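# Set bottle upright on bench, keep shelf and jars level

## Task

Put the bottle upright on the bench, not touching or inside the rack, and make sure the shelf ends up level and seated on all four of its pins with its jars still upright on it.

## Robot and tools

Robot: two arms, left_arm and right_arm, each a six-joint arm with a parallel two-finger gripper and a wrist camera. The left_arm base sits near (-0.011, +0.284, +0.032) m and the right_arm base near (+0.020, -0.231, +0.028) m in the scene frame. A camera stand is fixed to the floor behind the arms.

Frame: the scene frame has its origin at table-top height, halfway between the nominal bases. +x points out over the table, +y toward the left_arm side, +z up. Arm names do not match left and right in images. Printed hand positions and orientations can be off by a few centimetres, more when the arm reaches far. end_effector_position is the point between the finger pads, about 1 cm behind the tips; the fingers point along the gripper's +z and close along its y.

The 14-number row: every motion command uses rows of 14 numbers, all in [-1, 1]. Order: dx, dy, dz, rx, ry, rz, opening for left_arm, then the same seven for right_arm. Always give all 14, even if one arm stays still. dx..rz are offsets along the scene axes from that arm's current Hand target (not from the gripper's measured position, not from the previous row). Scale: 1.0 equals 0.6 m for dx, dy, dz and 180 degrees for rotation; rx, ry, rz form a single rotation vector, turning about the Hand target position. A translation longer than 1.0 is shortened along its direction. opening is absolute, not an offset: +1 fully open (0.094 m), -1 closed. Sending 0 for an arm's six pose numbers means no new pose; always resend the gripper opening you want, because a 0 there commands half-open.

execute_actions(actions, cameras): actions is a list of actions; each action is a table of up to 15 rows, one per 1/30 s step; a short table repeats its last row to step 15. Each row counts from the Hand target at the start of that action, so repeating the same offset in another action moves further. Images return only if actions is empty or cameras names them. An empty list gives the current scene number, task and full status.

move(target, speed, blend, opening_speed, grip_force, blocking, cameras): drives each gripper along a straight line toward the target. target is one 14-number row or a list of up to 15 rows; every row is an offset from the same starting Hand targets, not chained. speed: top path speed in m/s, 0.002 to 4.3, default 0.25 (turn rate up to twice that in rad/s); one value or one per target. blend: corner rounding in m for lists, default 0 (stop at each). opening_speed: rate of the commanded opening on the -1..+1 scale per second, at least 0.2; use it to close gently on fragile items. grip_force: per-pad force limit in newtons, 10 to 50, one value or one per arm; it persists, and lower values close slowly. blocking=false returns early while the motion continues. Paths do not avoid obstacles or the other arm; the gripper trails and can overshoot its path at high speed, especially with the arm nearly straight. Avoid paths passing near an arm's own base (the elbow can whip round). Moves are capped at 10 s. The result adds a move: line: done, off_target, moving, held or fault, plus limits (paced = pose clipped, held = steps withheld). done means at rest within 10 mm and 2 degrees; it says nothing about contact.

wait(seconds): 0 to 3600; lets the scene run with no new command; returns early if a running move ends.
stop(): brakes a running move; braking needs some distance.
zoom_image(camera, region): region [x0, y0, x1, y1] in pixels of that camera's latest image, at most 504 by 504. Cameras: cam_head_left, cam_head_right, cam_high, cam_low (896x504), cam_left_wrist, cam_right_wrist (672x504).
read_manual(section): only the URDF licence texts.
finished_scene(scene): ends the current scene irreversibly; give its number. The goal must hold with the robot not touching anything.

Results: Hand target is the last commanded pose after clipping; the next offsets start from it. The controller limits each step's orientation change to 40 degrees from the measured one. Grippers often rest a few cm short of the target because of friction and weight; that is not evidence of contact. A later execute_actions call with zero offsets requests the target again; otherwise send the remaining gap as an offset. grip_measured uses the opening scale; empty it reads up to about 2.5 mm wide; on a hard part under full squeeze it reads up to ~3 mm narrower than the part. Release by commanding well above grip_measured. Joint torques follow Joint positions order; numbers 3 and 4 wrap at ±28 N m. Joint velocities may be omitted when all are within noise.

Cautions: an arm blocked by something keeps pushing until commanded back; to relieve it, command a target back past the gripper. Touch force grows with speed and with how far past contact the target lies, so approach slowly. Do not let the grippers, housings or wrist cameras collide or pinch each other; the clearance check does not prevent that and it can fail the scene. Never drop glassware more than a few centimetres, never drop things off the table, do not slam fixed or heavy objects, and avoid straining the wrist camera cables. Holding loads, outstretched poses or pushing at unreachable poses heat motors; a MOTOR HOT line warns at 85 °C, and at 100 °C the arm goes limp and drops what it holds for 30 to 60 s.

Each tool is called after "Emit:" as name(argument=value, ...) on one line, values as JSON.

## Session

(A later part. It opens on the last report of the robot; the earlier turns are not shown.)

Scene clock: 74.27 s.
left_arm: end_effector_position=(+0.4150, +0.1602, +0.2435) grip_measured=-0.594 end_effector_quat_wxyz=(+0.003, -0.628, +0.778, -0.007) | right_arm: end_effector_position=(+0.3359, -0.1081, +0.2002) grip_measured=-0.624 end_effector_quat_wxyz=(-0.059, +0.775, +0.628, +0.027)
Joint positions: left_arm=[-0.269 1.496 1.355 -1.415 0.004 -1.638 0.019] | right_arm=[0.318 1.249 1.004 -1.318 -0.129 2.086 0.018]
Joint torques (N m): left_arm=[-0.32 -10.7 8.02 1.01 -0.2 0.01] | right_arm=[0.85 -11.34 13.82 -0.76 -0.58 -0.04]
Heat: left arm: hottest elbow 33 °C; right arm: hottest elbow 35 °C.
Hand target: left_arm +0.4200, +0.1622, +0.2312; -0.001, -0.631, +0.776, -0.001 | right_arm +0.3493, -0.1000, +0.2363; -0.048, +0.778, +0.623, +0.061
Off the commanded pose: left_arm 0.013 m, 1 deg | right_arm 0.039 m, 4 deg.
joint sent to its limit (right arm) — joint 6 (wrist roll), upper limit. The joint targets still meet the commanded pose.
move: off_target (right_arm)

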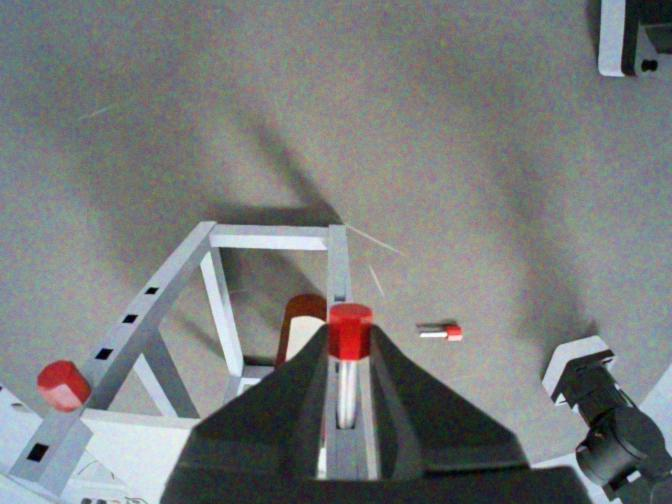

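Emit:
move(target=[[0,0,0,0,0,0,-0.75,0.016,0.0,0.008,0,0,0,-0.8],[0,0,0,0,0,0,-0.75,0.014,0.035,-0.01,0,0,0,-0.8]], speed=0.06, blend=0.001, cameras=["cam_right_wrist"])

Emit:
zoom_image(camera="cam_right_wrist", region=[300, 340, 400, 480])

Scene clock: 75.57 s.
left_arm: end_effector_position=(+0.4150, +0.1603, +0.2435) grip_measured=-0.594 end_effector_quat_wxyz=(+0.003, -0.628, +0.778, -0.007) | right_arm: end_effector_position=(+0.3373, -0.1075, +0.2029) grip_measured=-0.624 end_effector_quat_wxyz=(-0.063, +0.776, +0.627, +0.023)
Joint positions: left_arm=[-0.269 1.496 1.355 -1.415 0.003 -1.637 0.019] | right_arm=[0.316 1.258 1.018 -1.334 -0.135 2.086 0.018]
Joint torques (N m): left_arm=[-0.32 -10.75 8.03 1.01 -0.18 0.04] | right_arm=[4.25 -9.17 14.24 0.65 -1.1 0.03]
Heat: left arm: hottest elbow 33 °C; right arm: hottest elbow 36 °C.
Hand target: left_arm +0.4200, +0.1622, +0.2312; -0.001, -0.631, +0.776, -0.001 | right_arm +0.3577, -0.0790, +0.2302; -0.048, +0.778, +0.623, +0.061
Off the commanded pose: left_arm 0.013 m, 1 deg | right_arm 0.045 m, 5 deg.
joint sent to its limit (right arm) — joint 6 (wrist roll), upper limit. The joint targets are off in orientation, not in position.
move: off_target (right_arm)

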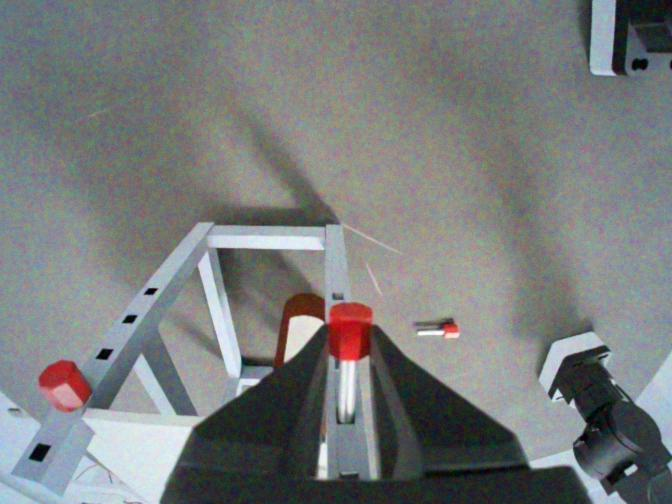

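Scaled by 3.600 from the camera's image (finer frame: 960x720).

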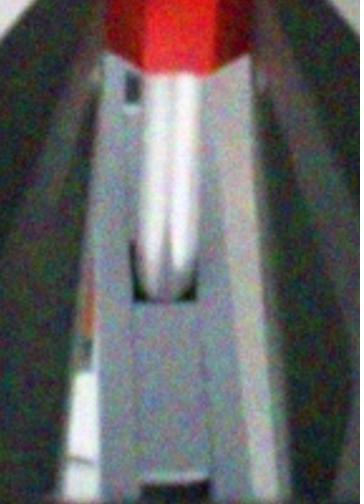

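Emit:
move(target=[[0,0,0,0,0,0,-0.75,0.0,0.0,0.012,0,0,0,-0.7],[0,0,0,0,0,0,-0.75,0.005,0.01,-0.035,0,0,0,-0.7],[0,0,0,0,0,0,-0.75,0.01,0.015,0.01,0,0,0,-0.7]], speed=0.06, blend=0.001, grip_force=[50,18], cameras=["cam_right_wrist"])

Emit:
zoom_image(camera="cam_right_wrist", region=[300, 340, 400, 480])

Scene clock: 78.80 s.
left_arm: end_effector_position=(+0.4156, +0.1610, +0.2435) grip_measured=-0.594 end_effector_quat_wxyz=(+0.004, -0.626, +0.780, -0.007) | right_arm: end_effector_position=(+0.3387, -0.1047, +0.2013) grip_measured=-0.596 end_effector_quat_wxyz=(-0.067, +0.774, +0.629, +0.015)
Joint positions: left_arm=[-0.268 1.496 1.355 -1.413 0.002 -1.631 0.019] | right_arm=[0.322 1.277 1.031 -1.345 -0.135 2.086 0.019]
Joint torques (N m): left_arm=[-0.38 -10.7 8.06 0.92 -0.14 -0.07] | right_arm=[4.19 -9.64 15.54 0.53 -1.33 0.01]
Heat: left arm: hottest elbow 33 °C; right arm: hottest elbow 36 °C.
Hand target: left_arm +0.4200, +0.1623, +0.2312; -0.001, -0.631, +0.776, +0.000 | right_arm +0.3638, -0.0700, +0.2363; -0.048, +0.778, +0.623, +0.062
Off the commanded pose: left_arm 0.013 m, 1 deg | right_arm 0.055 m, 6 deg.
joint sent to its limit (right arm) — joint 6 (wrist roll), upper limit. The joint targets are off in position and orientation.
grip_force (N): 50, 18
move: off_target (right_arm); blend cut to 0 m at target 1

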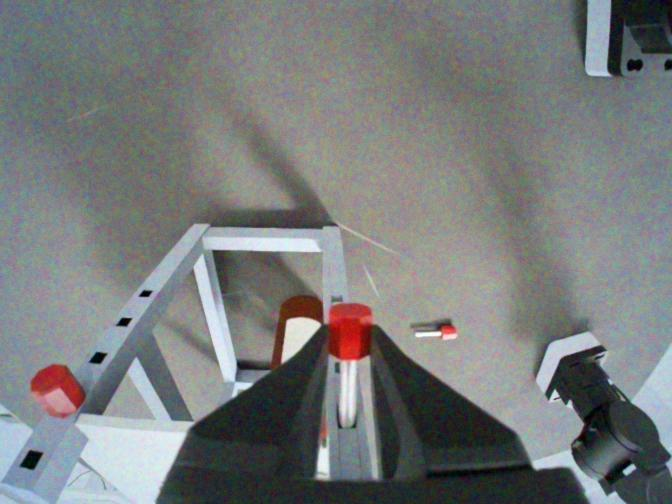

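Scaled by 3.600 from the camera's image (finer frame: 960x720).

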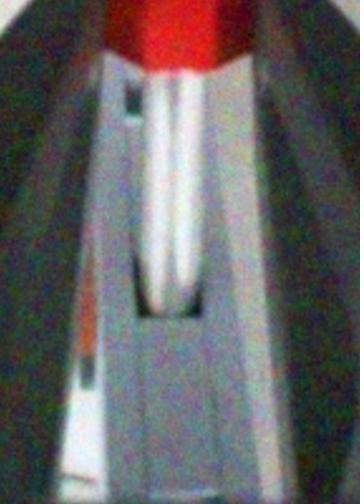

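Emit:
move(target=[[0,0,0,0,0,0,-0.75,-0.02,-0.1,0.0,0,0,0,-0.75],[0,0,0,0,0,0,-0.75,-0.073,-0.1417,-0.0605,-0.0229,0.0047,-0.011,-0.75],[0,0,0,0,0,0,-0.75,-0.0095,-0.0708,-0.0225,-0.0229,0.0047,-0.011,-0.75]], speed=0.1, grip_force=[50,35], cameras=["cam_right_wrist"])

Emit:
zoom_image(camera="cam_right_wrist", region=[300, 340, 400, 480])

Scene clock: 84.20 s.
left_arm: end_effector_position=(+0.4156, +0.1610, +0.2435) grip_measured=-0.594 end_effector_quat_wxyz=(+0.004, -0.626, +0.780, -0.007) | right_arm: end_effector_position=(+0.3416, -0.1222, +0.2038) grip_measured=-0.602 end_effector_quat_wxyz=(-0.040, +0.780, +0.624, +0.018)
Joint positions: left_arm=[-0.268 1.496 1.355 -1.413 0.002 -1.631 0.019] | right_arm=[0.295 1.251 1.017 -1.334 -0.087 2.075 0.019]
Joint torques (N m): left_arm=[-0.44 -10.7 8.08 0.94 -0.14 -0.07] | right_arm=[1.85 -8.64 12.94 -0.09 -0.09 0.06]
Heat: left arm: hottest elbow 34 °C; right arm: hottest elbow 38 °C.
Hand target: left_arm +0.4200, +0.1623, +0.2312; -0.001, -0.631, +0.776, +0.000 | right_arm +0.3580, -0.1124, +0.2229; -0.024, +0.791, +0.611, +0.034
Off the commanded pose: left_arm 0.013 m, 1 deg | right_arm 0.027 m, 3 deg.
joint sent to its limit (right arm) — joint 6 (wrist roll), upper limit. The joint targets still meet the commanded pose.
grip_force (N): 50, 35
move: off_target (right_arm)

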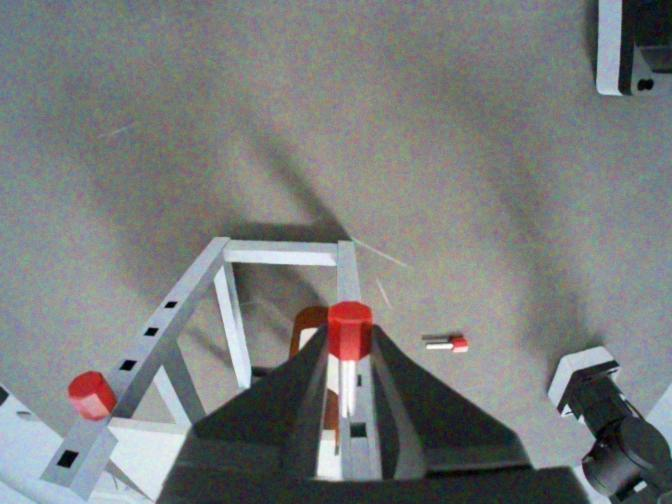

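Scaled by 3.600 from the camera's image (finer frame: 960x720).

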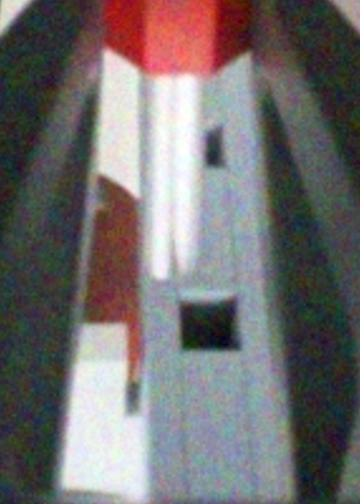

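Emit:
move(target=[[0,0,0,0,0,0,-0.75,-0.071,-0.0693,-0.0322,0,0,0,-0.75],[0,0,0,0,0,0,-0.75,-0.0077,0.0015,0.0058,0,0,0,-0.75]], speed=0.1, cameras=["cam_right_wrist"])

Emit:
zoom_image(camera="cam_right_wrist", region=[300, 340, 400, 480])

Scene clock: 87.87 s.
left_arm: end_effector_position=(+0.4156, +0.1610, +0.2435) grip_measured=-0.594 end_effector_quat_wxyz=(+0.004, -0.626, +0.780, -0.007) | right_arm: end_effector_position=(+0.3373, -0.1215, +0.2071) grip_measured=-0.602 end_effector_quat_wxyz=(-0.041, +0.779, +0.626, +0.019)
Joint positions: left_arm=[-0.268 1.496 1.355 -1.413 0.002 -1.631 0.019] | right_arm=[0.3 1.238 1.015 -1.344 -0.09 2.075 0.019]
Joint torques (N m): left_arm=[-0.32 -10.58 8.05 0.95 -0.14 -0.07] | right_arm=[1.32 -8.35 13.22 -0.02 -0.1 0.08]
Heat: left arm: hottest elbow 34 °C; right arm: hottest elbow 37 °C.
Hand target: left_arm +0.4200, +0.1623, +0.2312; -0.001, -0.631, +0.776, +0.000 | right_arm +0.3534, -0.1116, +0.2263; -0.024, +0.791, +0.611, +0.034
Off the commanded pose: left_arm 0.013 m, 1 deg | right_arm 0.027 m, 3 deg.
joint sent to its limit (right arm) — joint 6 (wrist roll), upper limit. The joint targets are off in orientation, not in position.
grip_force (N): 50, 35
move: off_target (right_arm)

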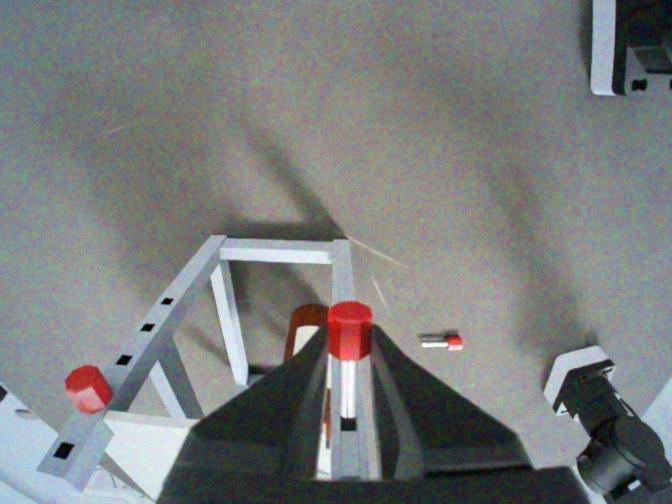

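Scaled by 3.600 from the camera's image (finer frame: 960x720).

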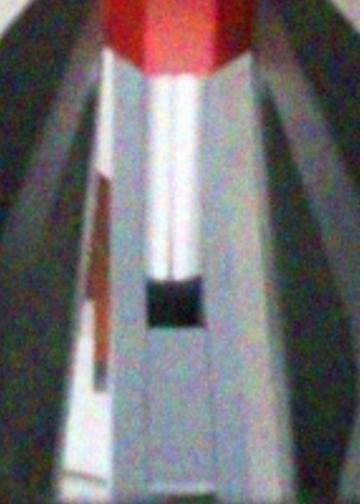

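Emit:
move(target=[0,0,0,0,0,0,-0.75,0.0063,0.0293,0,0,0,0,-0.75], speed=0.06, cameras=["cam_right_wrist"])

Emit:
zoom_image(camera="cam_right_wrist", region=[300, 340, 400, 480])

Scene clock: 89.10 s.
left_arm: end_effector_position=(+0.4156, +0.1610, +0.2435) grip_measured=-0.594 end_effector_quat_wxyz=(+0.004, -0.626, +0.780, -0.007) | right_arm: end_effector_position=(+0.3398, -0.1072, +0.2072) grip_measured=-0.602 end_effector_quat_wxyz=(-0.048, +0.769, +0.637, +0.018)
Joint positions: left_arm=[-0.268 1.496 1.355 -1.413 0.002 -1.631 0.019] | right_arm=[0.33 1.261 1.035 -1.346 -0.103 2.076 0.019]
Joint torques (N m): left_arm=[-0.38 -10.64 8.03 0.92 -0.14 -0.08] | right_arm=[1.55 -8.35 13.07 0.16 -0.21 0.07]
Heat: left arm: hottest elbow 34 °C; right arm: hottest elbow 38 °C.
Hand target: left_arm +0.4200, +0.1623, +0.2312; -0.001, -0.631, +0.776, +0.000 | right_arm +0.3572, -0.0941, +0.2263; -0.024, +0.791, +0.611, +0.034
Off the commanded pose: left_arm 0.013 m, 1 deg | right_arm 0.029 m, 5 deg.
joint sent to its limit (right arm) — joint 6 (wrist roll), upper limit. The joint targets are off in orientation, not in position.
grip_force (N): 50, 35
move: off_target (right_arm)

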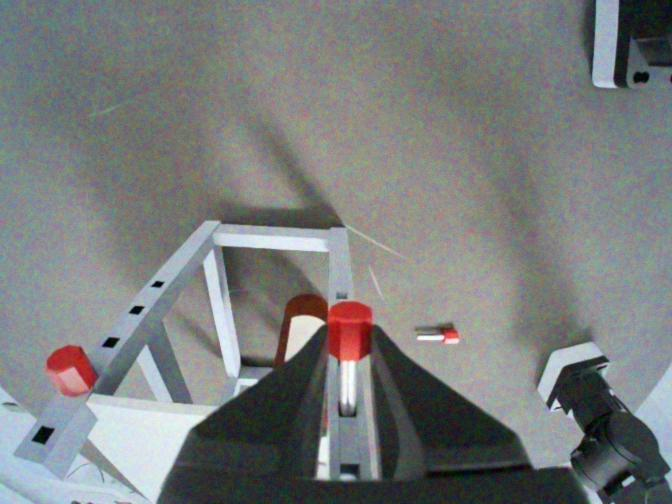

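Scaled by 3.600 from the camera's image (finer frame: 960x720).

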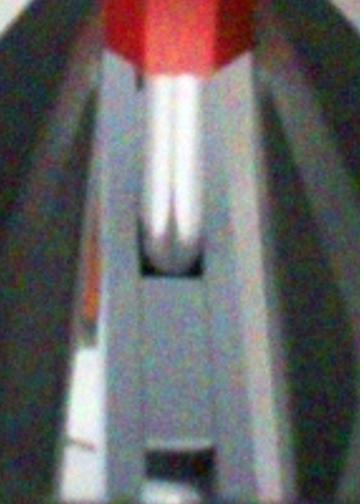

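Emit:
move(target=[0,0,0,0,0,0,-0.75,0.006,0.025,0,0,0,0,-0.75], speed=0.06, cameras=["cam_right_wrist"])

Emit:
zoom_image(camera="cam_right_wrist", region=[300, 340, 400, 480])

Scene clock: 90.50 s.
left_arm: end_effector_position=(+0.4156, +0.1610, +0.2435) grip_measured=-0.594 end_effector_quat_wxyz=(+0.004, -0.626, +0.780, -0.007) | right_arm: end_effector_position=(+0.3403, -0.1064, +0.2071) grip_measured=-0.602 end_effector_quat_wxyz=(-0.049, +0.768, +0.638, +0.011)
Joint positions: left_arm=[-0.268 1.496 1.355 -1.413 0.002 -1.631 0.019] | right_arm=[0.334 1.273 1.044 -1.358 -0.1 2.076 0.019]
Joint torques (N m): left_arm=[-0.38 -10.75 8.05 0.94 -0.14 -0.08] | right_arm=[3.43 -7.3 13.74 0.84 -0.86 0.1]
Heat: left arm: hottest elbow 34 °C; right arm: hottest elbow 38 °C.
Hand target: left_arm +0.4200, +0.1623, +0.2312; -0.001, -0.631, +0.776, +0.000 | right_arm +0.3609, -0.0789, +0.2263; -0.024, +0.791, +0.611, +0.034
Off the commanded pose: left_arm 0.013 m, 1 deg | right_arm 0.039 m, 6 deg.
joint sent to its limit (right arm) — joint 6 (wrist roll), upper limit. The joint targets are off in orientation, not in position.
grip_force (N): 50, 35
move: off_target (right_arm)

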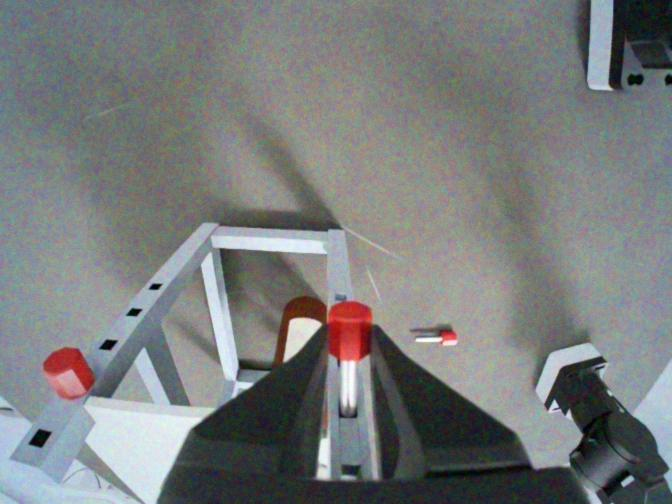

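Scaled by 3.600 from the camera's image (finer frame: 960x720).

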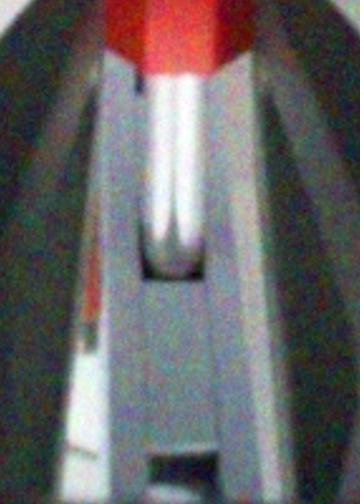

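Emit:
zoom_image(camera="cam_right_wrist", region=[328, 380, 368, 428])

Scaled by 10.500 from the camera's image (finer frame: 960x720).

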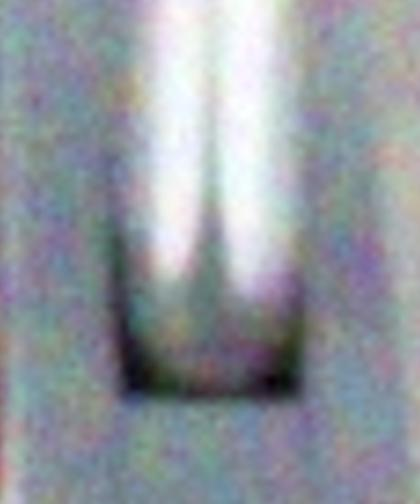

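Emit:
move(target=[[0,0,0,0,0,0,-0.75,0.008,0.02,0.004,0,0,0,-0.75],[0,0,0,0,0,0,-0.75,0.02,0.025,0.008,0,0,0,-0.75],[0,0,0,0,0,0,-0.75,0.01,0.03,0.012,0,0,0,-0.75]], speed=0.05, blend=0.001, cameras=["cam_right_wrist"])

Emit:
zoom_image(camera="cam_right_wrist", region=[318, 360, 378, 430])

Scene clock: 94.47 s.
left_arm: end_effector_position=(+0.4171, +0.1633, +0.2435) grip_measured=-0.594 end_effector_quat_wxyz=(+0.006, -0.624, +0.781, -0.008) | right_arm: end_effector_position=(+0.3410, -0.1030, +0.2076) grip_measured=-0.602 end_effector_quat_wxyz=(-0.052, +0.765, +0.642, -0.006)
Joint positions: left_arm=[-0.263 1.496 1.355 -1.41 0 -1.623 0.019] | right_arm=[0.346 1.3 1.07 -1.389 -0.094 2.076 0.019]
Joint torques (N m): left_arm=[-0.85 -10.75 8.02 0.81 -0.07 -0.16] | right_arm=[5.19 -9.11 15.16 1.16 -1.7 0.09]
Heat: left arm: hottest elbow 34 °C; right arm: hottest elbow 38 °C.
Hand target: left_arm +0.4200, +0.1622, +0.2312; -0.001, -0.631, +0.776, +0.000 | right_arm +0.3668, -0.0610, +0.2335; -0.024, +0.791, +0.611, +0.034
Off the commanded pose: left_arm 0.013 m, 1 deg | right_arm 0.056 m, 7 deg.
joint sent to its limit (right arm) — joint 6 (wrist roll), upper limit. The joint targets are off in position and orientation.
grip_force (N): 50, 35
move: off_target (right_arm)

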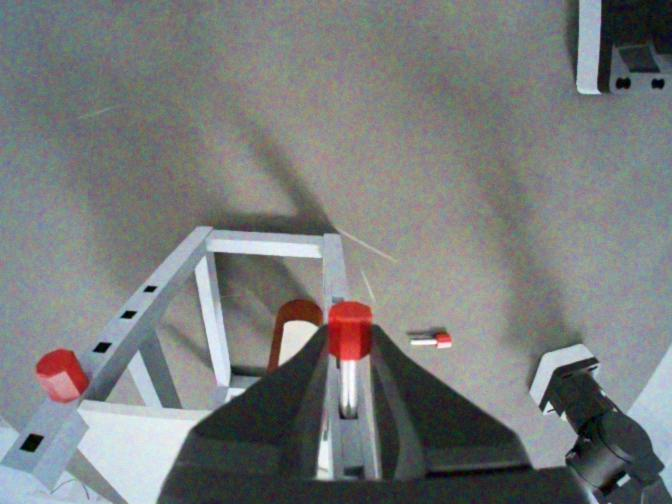

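Scaled by 7.200 from the camera's image (finer frame: 960x720).

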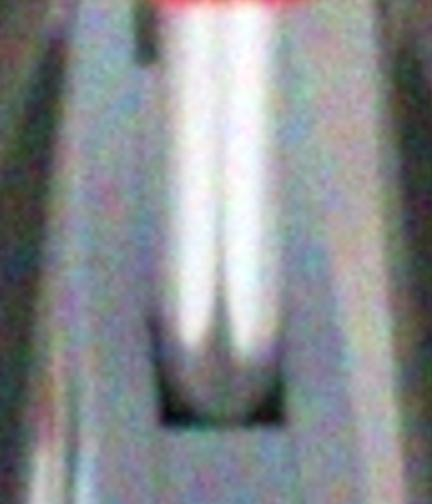

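Emit:
move(target=[[0,0,0,0,0,0,-0.75,-0.01,-0.05,0.0,0,0,0,-0.75],[0,0,0,0,0,0,-0.75,-0.007,-0.045,0.015,0,0,0,-0.75],[0,0,0,0,0,0,-0.75,-0.004,-0.04,0.025,0,0,0,-0.75],[0,0,0,0,0,0,-0.75,0.003,-0.01,0.025,0,0,0,-0.75]], speed=0.04, blend=0.001, cameras=["cam_right_wrist"])

Emit:
zoom_image(camera="cam_right_wrist", region=[318, 360, 378, 430])

Scene clock: 98.30 s.
left_arm: end_effector_position=(+0.4171, +0.1633, +0.2435) grip_measured=-0.594 end_effector_quat_wxyz=(+0.006, -0.624, +0.781, -0.008) | right_arm: end_effector_position=(+0.3422, -0.1010, +0.2160) grip_measured=-0.602 end_effector_quat_wxyz=(-0.057, +0.765, +0.641, -0.009)
Joint positions: left_arm=[-0.263 1.496 1.355 -1.41 0 -1.623 0.019] | right_arm=[0.346 1.306 1.096 -1.419 -0.101 2.078 0.019]
Joint torques (N m): left_arm=[-0.85 -10.75 8.05 0.81 -0.07 -0.15] | right_arm=[4.07 -9.29 15.64 0.61 -1.18 0.09]
Heat: left arm: hottest elbow 34 °C; right arm: hottest elbow 39 °C.
Hand target: left_arm +0.4200, +0.1622, +0.2312; -0.001, -0.631, +0.776, +0.000 | right_arm +0.3685, -0.0669, +0.2485; -0.024, +0.791, +0.611, +0.034
Off the commanded pose: left_arm 0.013 m, 1 deg | right_arm 0.054 m, 8 deg.
joint sent to its limit (right arm) — joint 6 (wrist roll), upper limit. The joint targets are off in position and orientation.
grip_force (N): 50, 35
move: off_target (right_arm)

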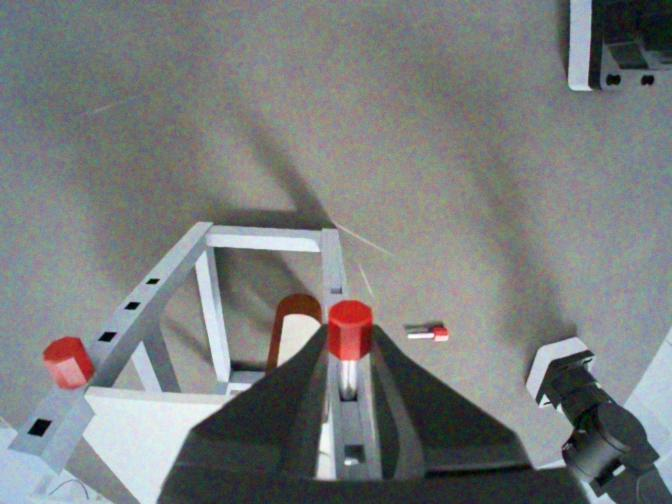

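Scaled by 7.200 from the camera's image (finer frame: 960x720).

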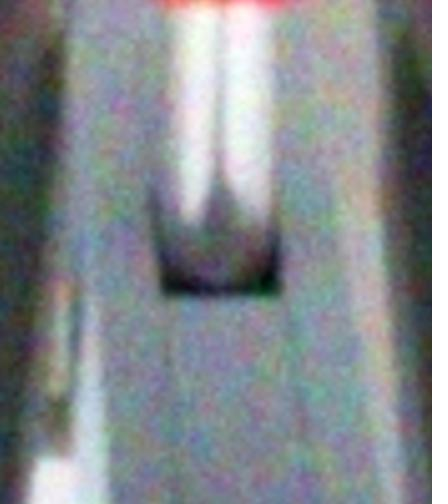

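Emit:
move(target=[[0,0,0,0,0,0,-0.75,-0.02,-0.08,-0.02,0,0,0,-0.75],[0,0,0,0,0,0,-0.75,-0.05,-0.19,-0.04,0,0,0,-0.75],[0,-0.045,0,0,0,0.042,-0.75,-0.05,-0.19,-0.04,0,0,0,-0.75]], speed=[0.05,0.15,0.03], cameras=["cam_right_wrist","cam_left_wrist","cam_head_left"])

Scene clock: 105.63 s.
left_arm: end_effector_position=(+0.4150, +0.1587, +0.2430) grip_measured=-0.594 end_effector_quat_wxyz=(+0.010, -0.654, +0.757, -0.002) | right_arm: end_effector_position=(+0.3375, -0.1777, +0.2222) grip_measured=-0.603 end_effector_quat_wxyz=(-0.028, +0.791, +0.611, +0.026)
Joint positions: left_arm=[-0.28 1.498 1.355 -1.414 -0.014 -1.715 0.019] | right_arm=[0.14 1.183 1.012 -1.382 -0.074 1.955 0.019]
Joint torques (N m): left_arm=[-4.31 -9.52 9.48 0.85 0.46 -1.11] | right_arm=[-0.38 -8.94 8.29 0.69 -0.09 -0.12]
Heat: left arm: hottest elbow 34 °C; right arm: hottest elbow 39 °C.
Hand target: left_arm +0.4200, +0.1352, +0.2311; -0.001, -0.681, +0.733, -0.001 | right_arm +0.3386, -0.1811, +0.2245; -0.024, +0.791, +0.611, +0.034
Off the commanded pose: left_arm 0.027 m, 4 deg | right_arm 0.004 m, 1 deg.
grip_force (N): 50, 35
move: off_target (left_arm)
Images, in order (width x height): cam_head_left 896x504, cam_left_wrist 672x504, cam_right_wrist 672x504.

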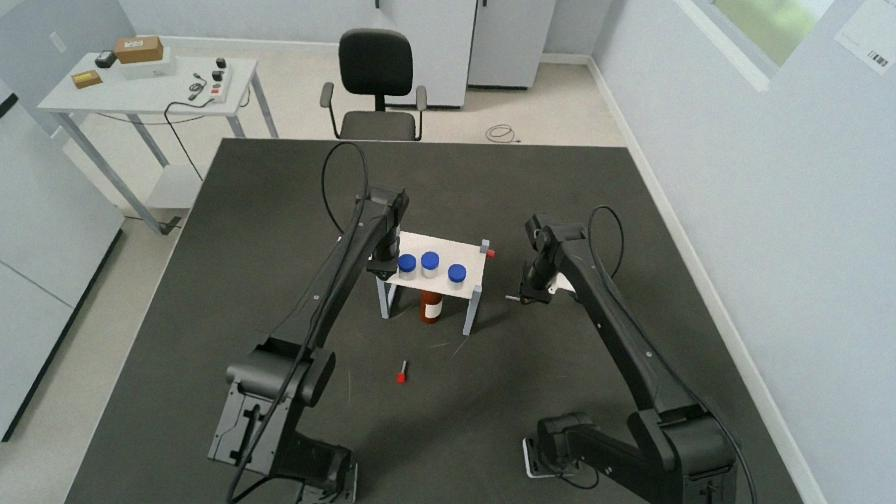

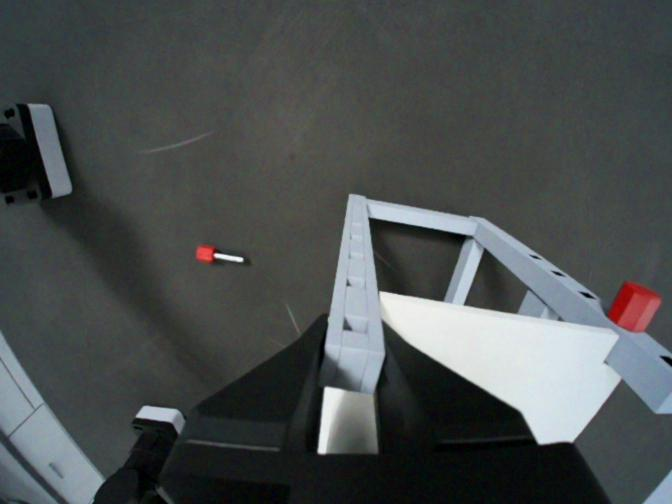

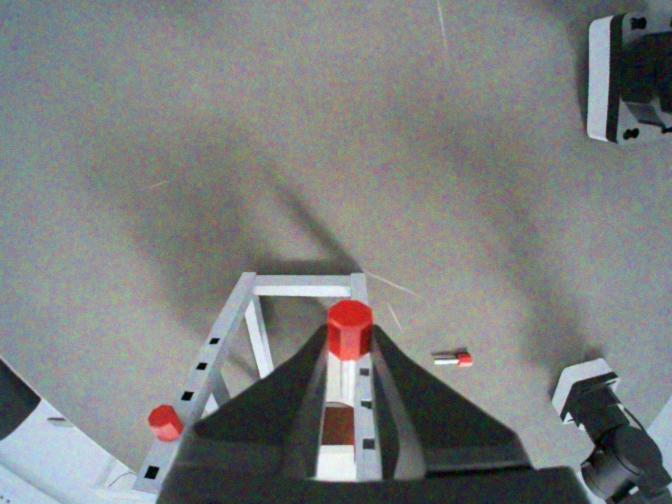

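Emit:
zoom_image(camera="cam_right_wrist", region=[300, 300, 400, 440])

Scaled by 3.600 from the camera's image (finer frame: 960x720).

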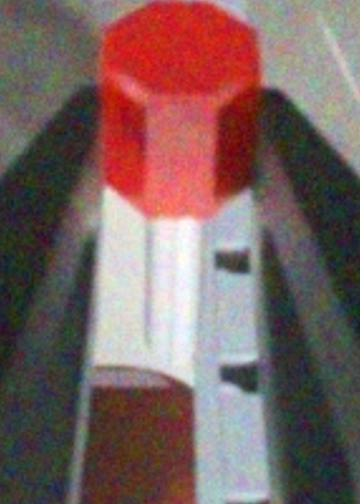

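Emit:
move(target=[[0,0.041,0,0,0,-0.021,-0.75,-0.014,0.03,-0.01,0.0946,0.1464,0.0321,-0.75],[0,0.041,0,0,0,-0.021,-0.75,0.0273,0.08,-0.011,0.0946,0.1464,0.0321,-0.75]], speed=[0.15,0.1], cameras=["cam_right_wrist","cam_head_left"])

Emit:
zoom_image(camera="cam_right_wrist", region=[300, 300, 400, 480])

Scene clock: 112.13 s.
left_arm: end_effector_position=(+0.4153, +0.1597, +0.2430) grip_measured=-0.594 end_effector_quat_wxyz=(+0.006, -0.641, +0.768, -0.005) | right_arm: end_effector_position=(+0.3392, -0.1372, +0.2051) grip_measured=-0.603 end_effector_quat_wxyz=(-0.279, +0.736, +0.613, -0.058)
Joint positions: left_arm=[-0.273 1.498 1.355 -1.414 -0.004 -1.675 0.019] | right_arm=[0.101 1.508 1.179 -1.684 -0.387 1.754 0.019]
Joint torques (N m): left_arm=[-0.44 -10.7 8.18 0.94 0.05 -0.35] | right_arm=[1.73 -11.93 11.7 -0.84 -0.3 0.15]
Heat: left arm: hottest elbow 35 °C; right arm: hottest elbow 39 °C.
Hand target: left_arm +0.4200, +0.1599, +0.2311; -0.001, -0.656, +0.755, -0.001 | right_arm +0.3550, -0.1329, +0.2179; -0.279, +0.734, +0.616, -0.058
Off the commanded pose: left_arm 0.013 m, 2 deg | right_arm 0.021 m, 0 deg.
joint sent to its limit (right arm) — joint 4 (wrist pitch), lower limit. The joint targets still meet the commanded pose.
grip_force (N): 50, 35
move: off_target (left_arm, right_arm)
Images, in order (width x height): cam_head_left 896x504, cam_right_wrist 672x504.

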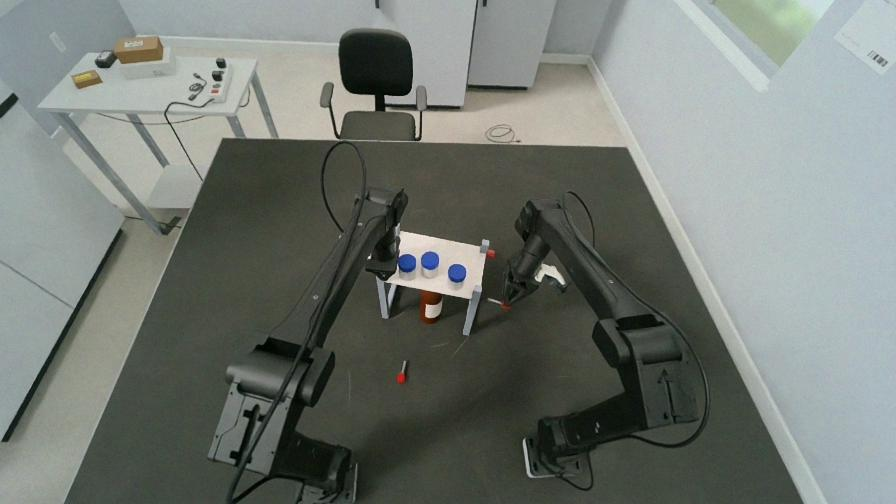

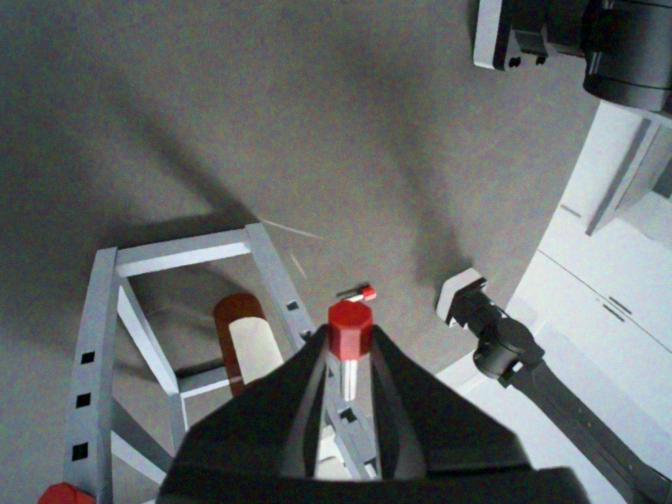

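Scaled by 2.800 from the camera's image (finer frame: 960x720).

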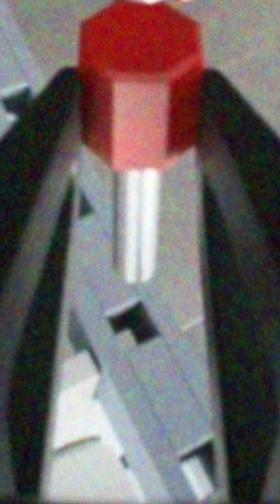

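Emit:
move(target=[[0,0,0,0,0,0,-0.75,-0.058,-0.037,-0.0215,-0.0124,0.0035,-0.0467,-0.75],[0,0,0,0,0,0,-0.75,-0.009,0.0223,0.004,-0.0124,0.0035,-0.0467,-0.75]], speed=0.1, cameras=["cam_right_wrist"])

Emit:
zoom_image(camera="cam_right_wrist", region=[310, 350, 390, 440])

Scene clock: 116.03 s.
left_arm: end_effector_position=(+0.4153, +0.1597, +0.2430) grip_measured=-0.594 end_effector_quat_wxyz=(+0.006, -0.641, +0.768, -0.005) | right_arm: end_effector_position=(+0.3338, -0.1246, +0.2082) grip_measured=-0.603 end_effector_quat_wxyz=(-0.279, +0.781, +0.555, -0.065)
Joint positions: left_arm=[-0.273 1.498 1.355 -1.414 -0.004 -1.675 0.019] | right_arm=[0.124 1.481 1.16 -1.664 -0.421 1.929 0.019]
Joint torques (N m): left_arm=[-0.5 -10.7 8.17 0.95 0.06 -0.36] | right_arm=[1.55 -10.81 11.82 -0.79 -0.33 0.11]
Heat: left arm: hottest elbow 35 °C; right arm: hottest elbow 38 °C.
Hand target: left_arm +0.4200, +0.1599, +0.2311; -0.001, -0.656, +0.755, -0.001 | right_arm +0.3495, -0.1196, +0.2203; -0.272, +0.782, +0.558, -0.054
Off the commanded pose: left_arm 0.013 m, 2 deg | right_arm 0.021 m, 2 deg.
grip_force (N): 50, 35
move: off_target (right_arm)

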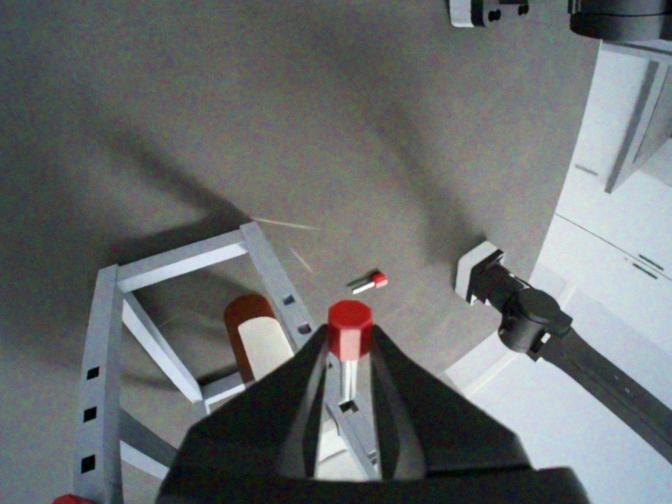

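Scaled by 5.600 from the camera's image (finer frame: 960x720).

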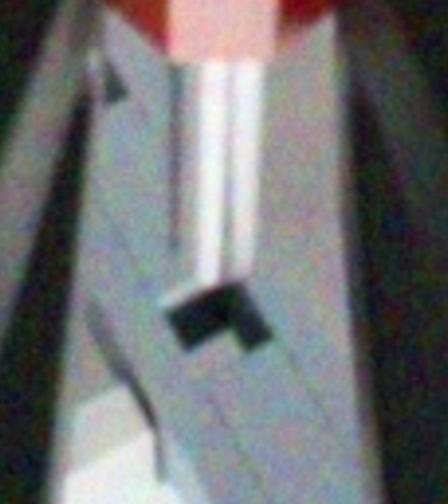

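Emit:
move(target=[[0,0,0,0,0,0,-0.75,0.0045,0.0105,0.0017,0,0,0,-0.75],[0,0,0,0,0,0,-0.75,0.0105,0.036,0.0017,0,0,0,-0.75]], speed=0.05, blend=0.001, cameras=["cam_right_wrist"])

Emit:
zoom_image(camera="cam_right_wrist", region=[310, 350, 390, 440])

Scene clock: 125.00 s.
left_arm: end_effector_position=(+0.4153, +0.1597, +0.2430) grip_measured=-0.594 end_effector_quat_wxyz=(+0.006, -0.641, +0.768, -0.005) | right_arm: end_effector_position=(+0.3378, -0.1091, +0.2103) grip_measured=-0.603 end_effector_quat_wxyz=(-0.280, +0.782, +0.553, -0.070)
Joint positions: left_arm=[-0.273 1.498 1.355 -1.414 -0.004 -1.675 0.019] | right_arm=[0.164 1.497 1.183 -1.663 -0.432 1.973 0.019]
Joint torques (N m): left_arm=[-0.32 -10.7 8.16 0.95 0.06 -0.35] | right_arm=[1.73 -11.05 11.97 -0.27 -0.53 0.19]
Heat: left arm: hottest elbow 35 °C; right arm: hottest elbow 40 °C.
Hand target: left_arm +0.4200, +0.1599, +0.2311; -0.001, -0.656, +0.755, -0.001 | right_arm +0.3558, -0.0980, +0.2214; -0.272, +0.782, +0.558, -0.054
Off the commanded pose: left_arm 0.013 m, 2 deg | right_arm 0.024 m, 2 deg.
grip_force (N): 50, 35
move: off_target (right_arm)

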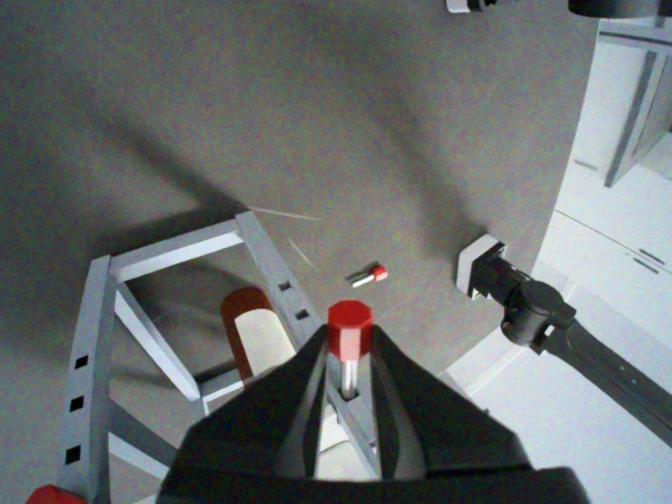

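Scaled by 5.600 from the camera's image (finer frame: 960x720).

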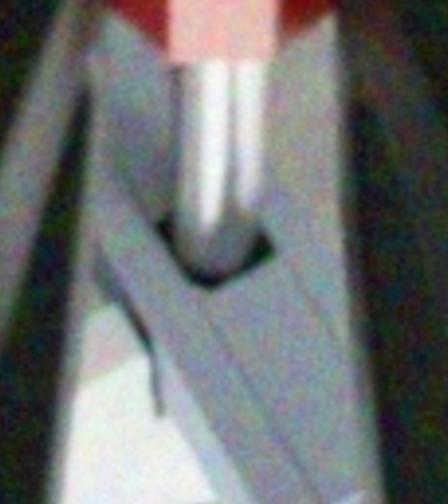

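Emit:
move(target=[0,0,0,0,0,0,-0.75,0.006,0.025,0.0,0,0,0,-0.75], speed=0.05, cameras=["cam_right_wrist"])

Emit:
zoom_image(camera="cam_right_wrist", region=[310, 350, 390, 440])

Scene clock: 126.30 s.
left_arm: end_effector_position=(+0.4153, +0.1597, +0.2430) grip_measured=-0.594 end_effector_quat_wxyz=(+0.006, -0.641, +0.768, -0.005) | right_arm: end_effector_position=(+0.3385, -0.1077, +0.2103) grip_measured=-0.603 end_effector_quat_wxyz=(-0.275, +0.789, +0.545, -0.076)
Joint positions: left_arm=[-0.273 1.498 1.355 -1.414 -0.004 -1.675 0.019] | right_arm=[0.171 1.499 1.187 -1.663 -0.425 2.004 0.019]
Joint torques (N m): left_arm=[-0.44 -10.7 8.17 0.95 0.05 -0.35] | right_arm=[4.37 -10.17 12.56 0.2 -1.28 0.24]
Heat: left arm: hottest elbow 35 °C; right arm: hottest elbow 40 °C.
Hand target: left_arm +0.4200, +0.1599, +0.2311; -0.001, -0.656, +0.755, -0.001 | right_arm +0.3595, -0.0830, +0.2214; -0.272, +0.782, +0.558, -0.054
Off the commanded pose: left_arm 0.013 m, 2 deg | right_arm 0.034 m, 3 deg.
grip_force (N): 50, 35
move: off_target (right_arm)

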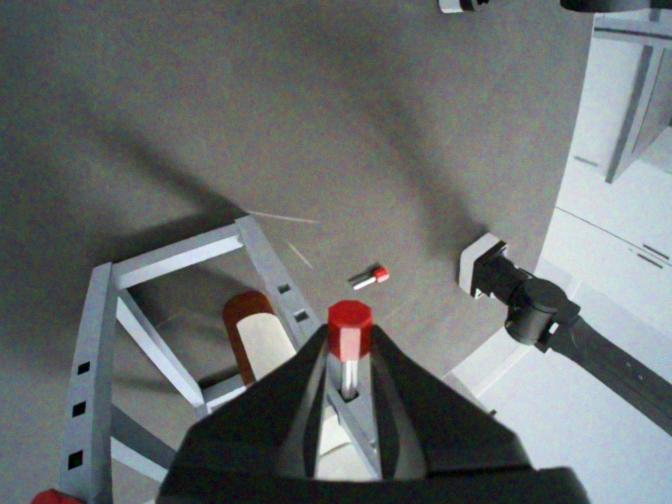

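Scaled by 5.600 from the camera's image (finer frame: 960x720).

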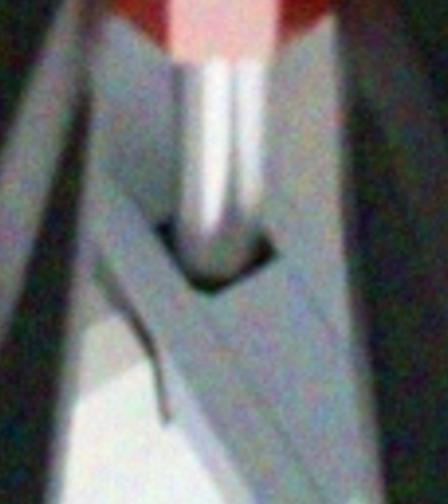

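Emit:
zoom_image(camera="cam_right_wrist", region=[332, 376, 364, 408])

Scaled by 15.750 from the camera's image (finer frame: 960x720).

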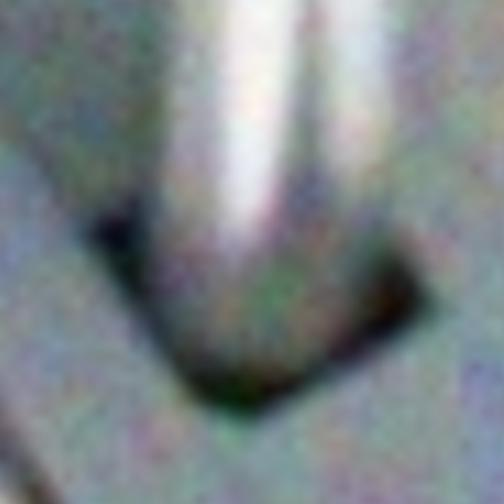

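Emit:
move(target=[[0,0,0,0,0,0,-0.75,0.015,0.0,0.0,0,0,0,-0.75],[0,0,0,0,0,0,-0.75,0.015,0.0,-0.015,0,0,0,-0.75],[0,0,0,0,0,0,-0.75,-0.01,0.0,-0.015,0,0,0,-0.75],[0,0,0,0,0,0,-0.75,-0.01,0.0,0.01,0,0,0,-0.75],[0,0,0,0,0,0,-0.75,0.01,0.01,0.0,0,0,0,-0.75]], speed=0.05, blend=0.001, cameras=["cam_right_wrist"])

Emit:
zoom_image(camera="cam_right_wrist", region=[310, 350, 390, 440])

Scene clock: 130.37 s.
left_arm: end_effector_position=(+0.4153, +0.1597, +0.2430) grip_measured=-0.594 end_effector_quat_wxyz=(+0.006, -0.641, +0.768, -0.005) | right_arm: end_effector_position=(+0.3389, -0.1074, +0.2107) grip_measured=-0.603 end_effector_quat_wxyz=(-0.275, +0.789, +0.543, -0.084)
Joint positions: left_arm=[-0.273 1.498 1.355 -1.414 -0.004 -1.675 0.019] | right_arm=[0.174 1.508 1.196 -1.675 -0.42 2.008 0.019]
Joint torques (N m): left_arm=[-0.5 -10.64 8.17 0.94 0.05 -0.35] | right_arm=[4.78 -9.99 13.45 0.9 -1.58 0.25]
Heat: left arm: hottest elbow 35 °C; right arm: hottest elbow 40 °C.
Hand target: left_arm +0.4200, +0.1599, +0.2311; -0.001, -0.656, +0.755, -0.001 | right_arm +0.3654, -0.0770, +0.2213; -0.272, +0.782, +0.558, -0.054
Off the commanded pose: left_arm 0.013 m, 2 deg | right_arm 0.042 m, 4 deg.
grip_force (N): 50, 35
move: off_target (right_arm)

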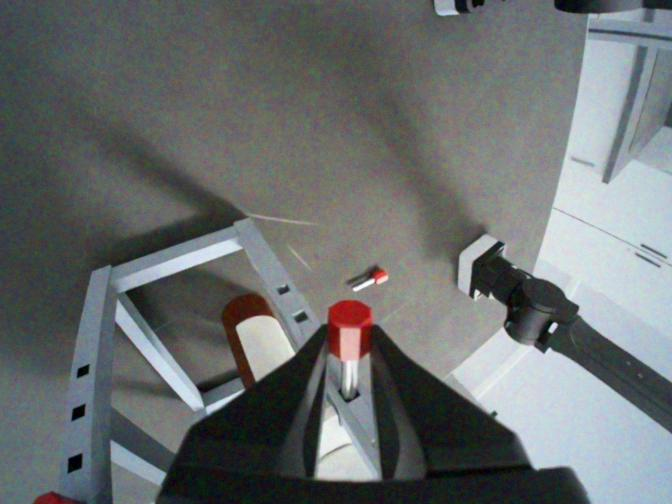

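Scaled by 5.600 from the camera's image (finer frame: 960x720).

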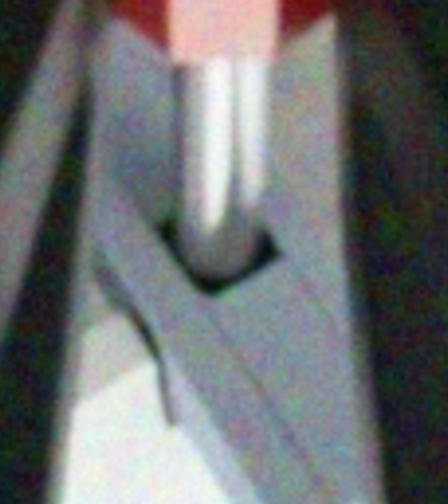

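Emit:
move(target=[[0,0,0,0,0,0,-0.75,-0.02,-0.08,0.0,0,0,0,-0.75],[0,0,0,0,0,0,-0.75,-0.07,-0.1217,-0.0222,0,0,0,-0.75],[0,0,0,0,0,0,-0.75,-0.0212,-0.0605,0,0,0,0,-0.75],[0,0,0,0,0,0,-0.75,-0.0115,-0.025,0,0,0,0,-0.75]], speed=[0.1,0.1,0.1,0.05], blend=[0.002,0.001,0.001,0], cameras=["cam_right_wrist"])

Emit:
zoom_image(camera="cam_right_wrist", region=[310, 350, 390, 440])

Scene clock: 134.20 s.
left_arm: end_effector_position=(+0.4153, +0.1597, +0.2430) grip_measured=-0.594 end_effector_quat_wxyz=(+0.006, -0.641, +0.768, -0.005) | right_arm: end_effector_position=(+0.3384, -0.1084, +0.2106) grip_measured=-0.603 end_effector_quat_wxyz=(-0.278, +0.785, +0.548, -0.075)
Joint positions: left_arm=[-0.273 1.498 1.355 -1.414 -0.004 -1.675 0.019] | right_arm=[0.168 1.5 1.187 -1.667 -0.429 1.988 0.019]
Joint torques (N m): left_arm=[-0.38 -10.7 8.18 0.94 0.05 -0.35] | right_arm=[2.49 -10.81 12.31 0.03 -0.88 0.18]
Heat: left arm: hottest elbow 35 °C; right arm: hottest elbow 40 °C.
Hand target: left_arm +0.4200, +0.1599, +0.2311; -0.001, -0.656, +0.755, -0.001 | right_arm +0.3585, -0.0920, +0.2213; -0.272, +0.782, +0.558, -0.054
Off the commanded pose: left_arm 0.013 m, 2 deg | right_arm 0.028 m, 3 deg.
grip_force (N): 50, 35
move: off_target (right_arm)

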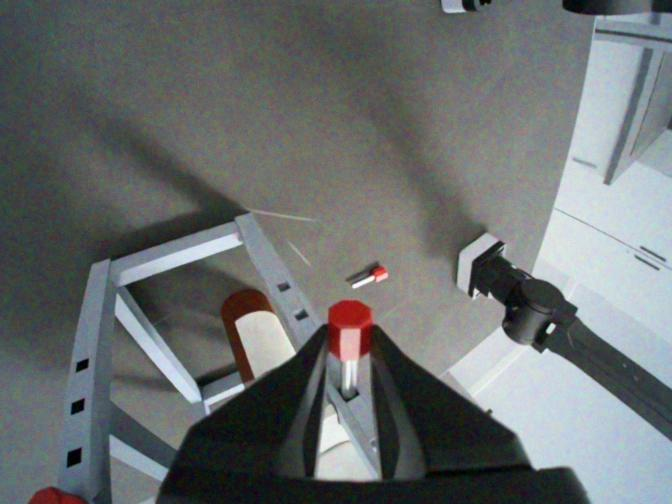

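Scaled by 5.600 from the camera's image (finer frame: 960x720).

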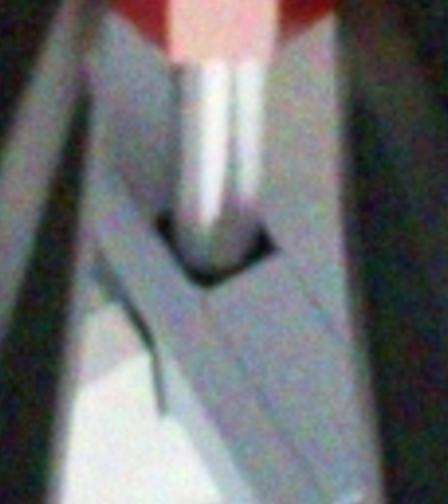

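Emit:
move(target=[[0,0,0,0,0,0,-0.75,0.002,0.01,0,0,0,0.02,-0.75],[0,0,0,0,0,0,-0.75,0.002,0.01,0,0.02,-0.004,0,-0.75],[0,0,0,0,0,0,-0.75,0.002,0.01,0,0,0,-0.02,-0.75],[0,0,0,0,0,0,-0.75,0.002,0.01,0,-0.02,0.004,0,-0.75],[0,0,0,0,0,0,-0.75,0.002,0.01,0,0,0,0.02,-0.75],[0,0,0,0,0,0,-0.75,0.003,0.015,0,0,0,0,-0.75]], speed=0.08, blend=0.002, cameras=["cam_right_wrist"])

Emit:
zoom_image(camera="cam_right_wrist", region=[310, 350, 390, 440])

Scene clock: 139.90 s.
left_arm: end_effector_position=(+0.4153, +0.1597, +0.2430) grip_measured=-0.594 end_effector_quat_wxyz=(+0.006, -0.641, +0.768, -0.005) | right_arm: end_effector_position=(+0.3408, -0.1063, +0.2127) grip_measured=-0.603 end_effector_quat_wxyz=(-0.266, +0.784, +0.553, -0.089)
Joint positions: left_arm=[-0.273 1.498 1.355 -1.414 -0.004 -1.675 0.019] | right_arm=[0.187 1.514 1.212 -1.684 -0.399 2.002 0.019]
Joint torques (N m): left_arm=[-0.38 -10.75 8.17 0.95 0.05 -0.36] | right_arm=[3.02 -11.81 11.25 0.65 -2.18 0.26]
Heat: left arm: hottest elbow 35 °C; right arm: hottest elbow 40 °C.
Hand target: left_arm +0.4200, +0.1599, +0.2311; -0.001, -0.656, +0.755, -0.001 | right_arm +0.3604, -0.0830, +0.2213; -0.272, +0.782, +0.558, -0.054
Off the commanded pose: left_arm 0.013 m, 2 deg | right_arm 0.032 m, 4 deg.
grip_force (N): 50, 35
move: off_target (right_arm)

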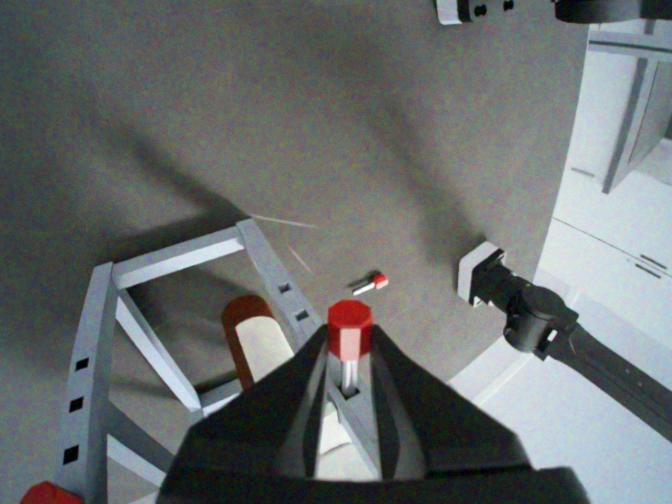

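Scaled by 5.600 from the camera's image (finer frame: 960x720).

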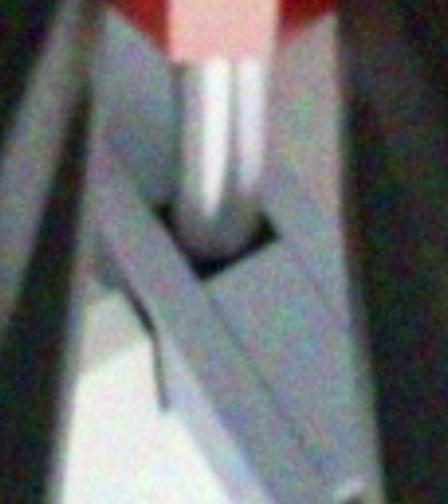

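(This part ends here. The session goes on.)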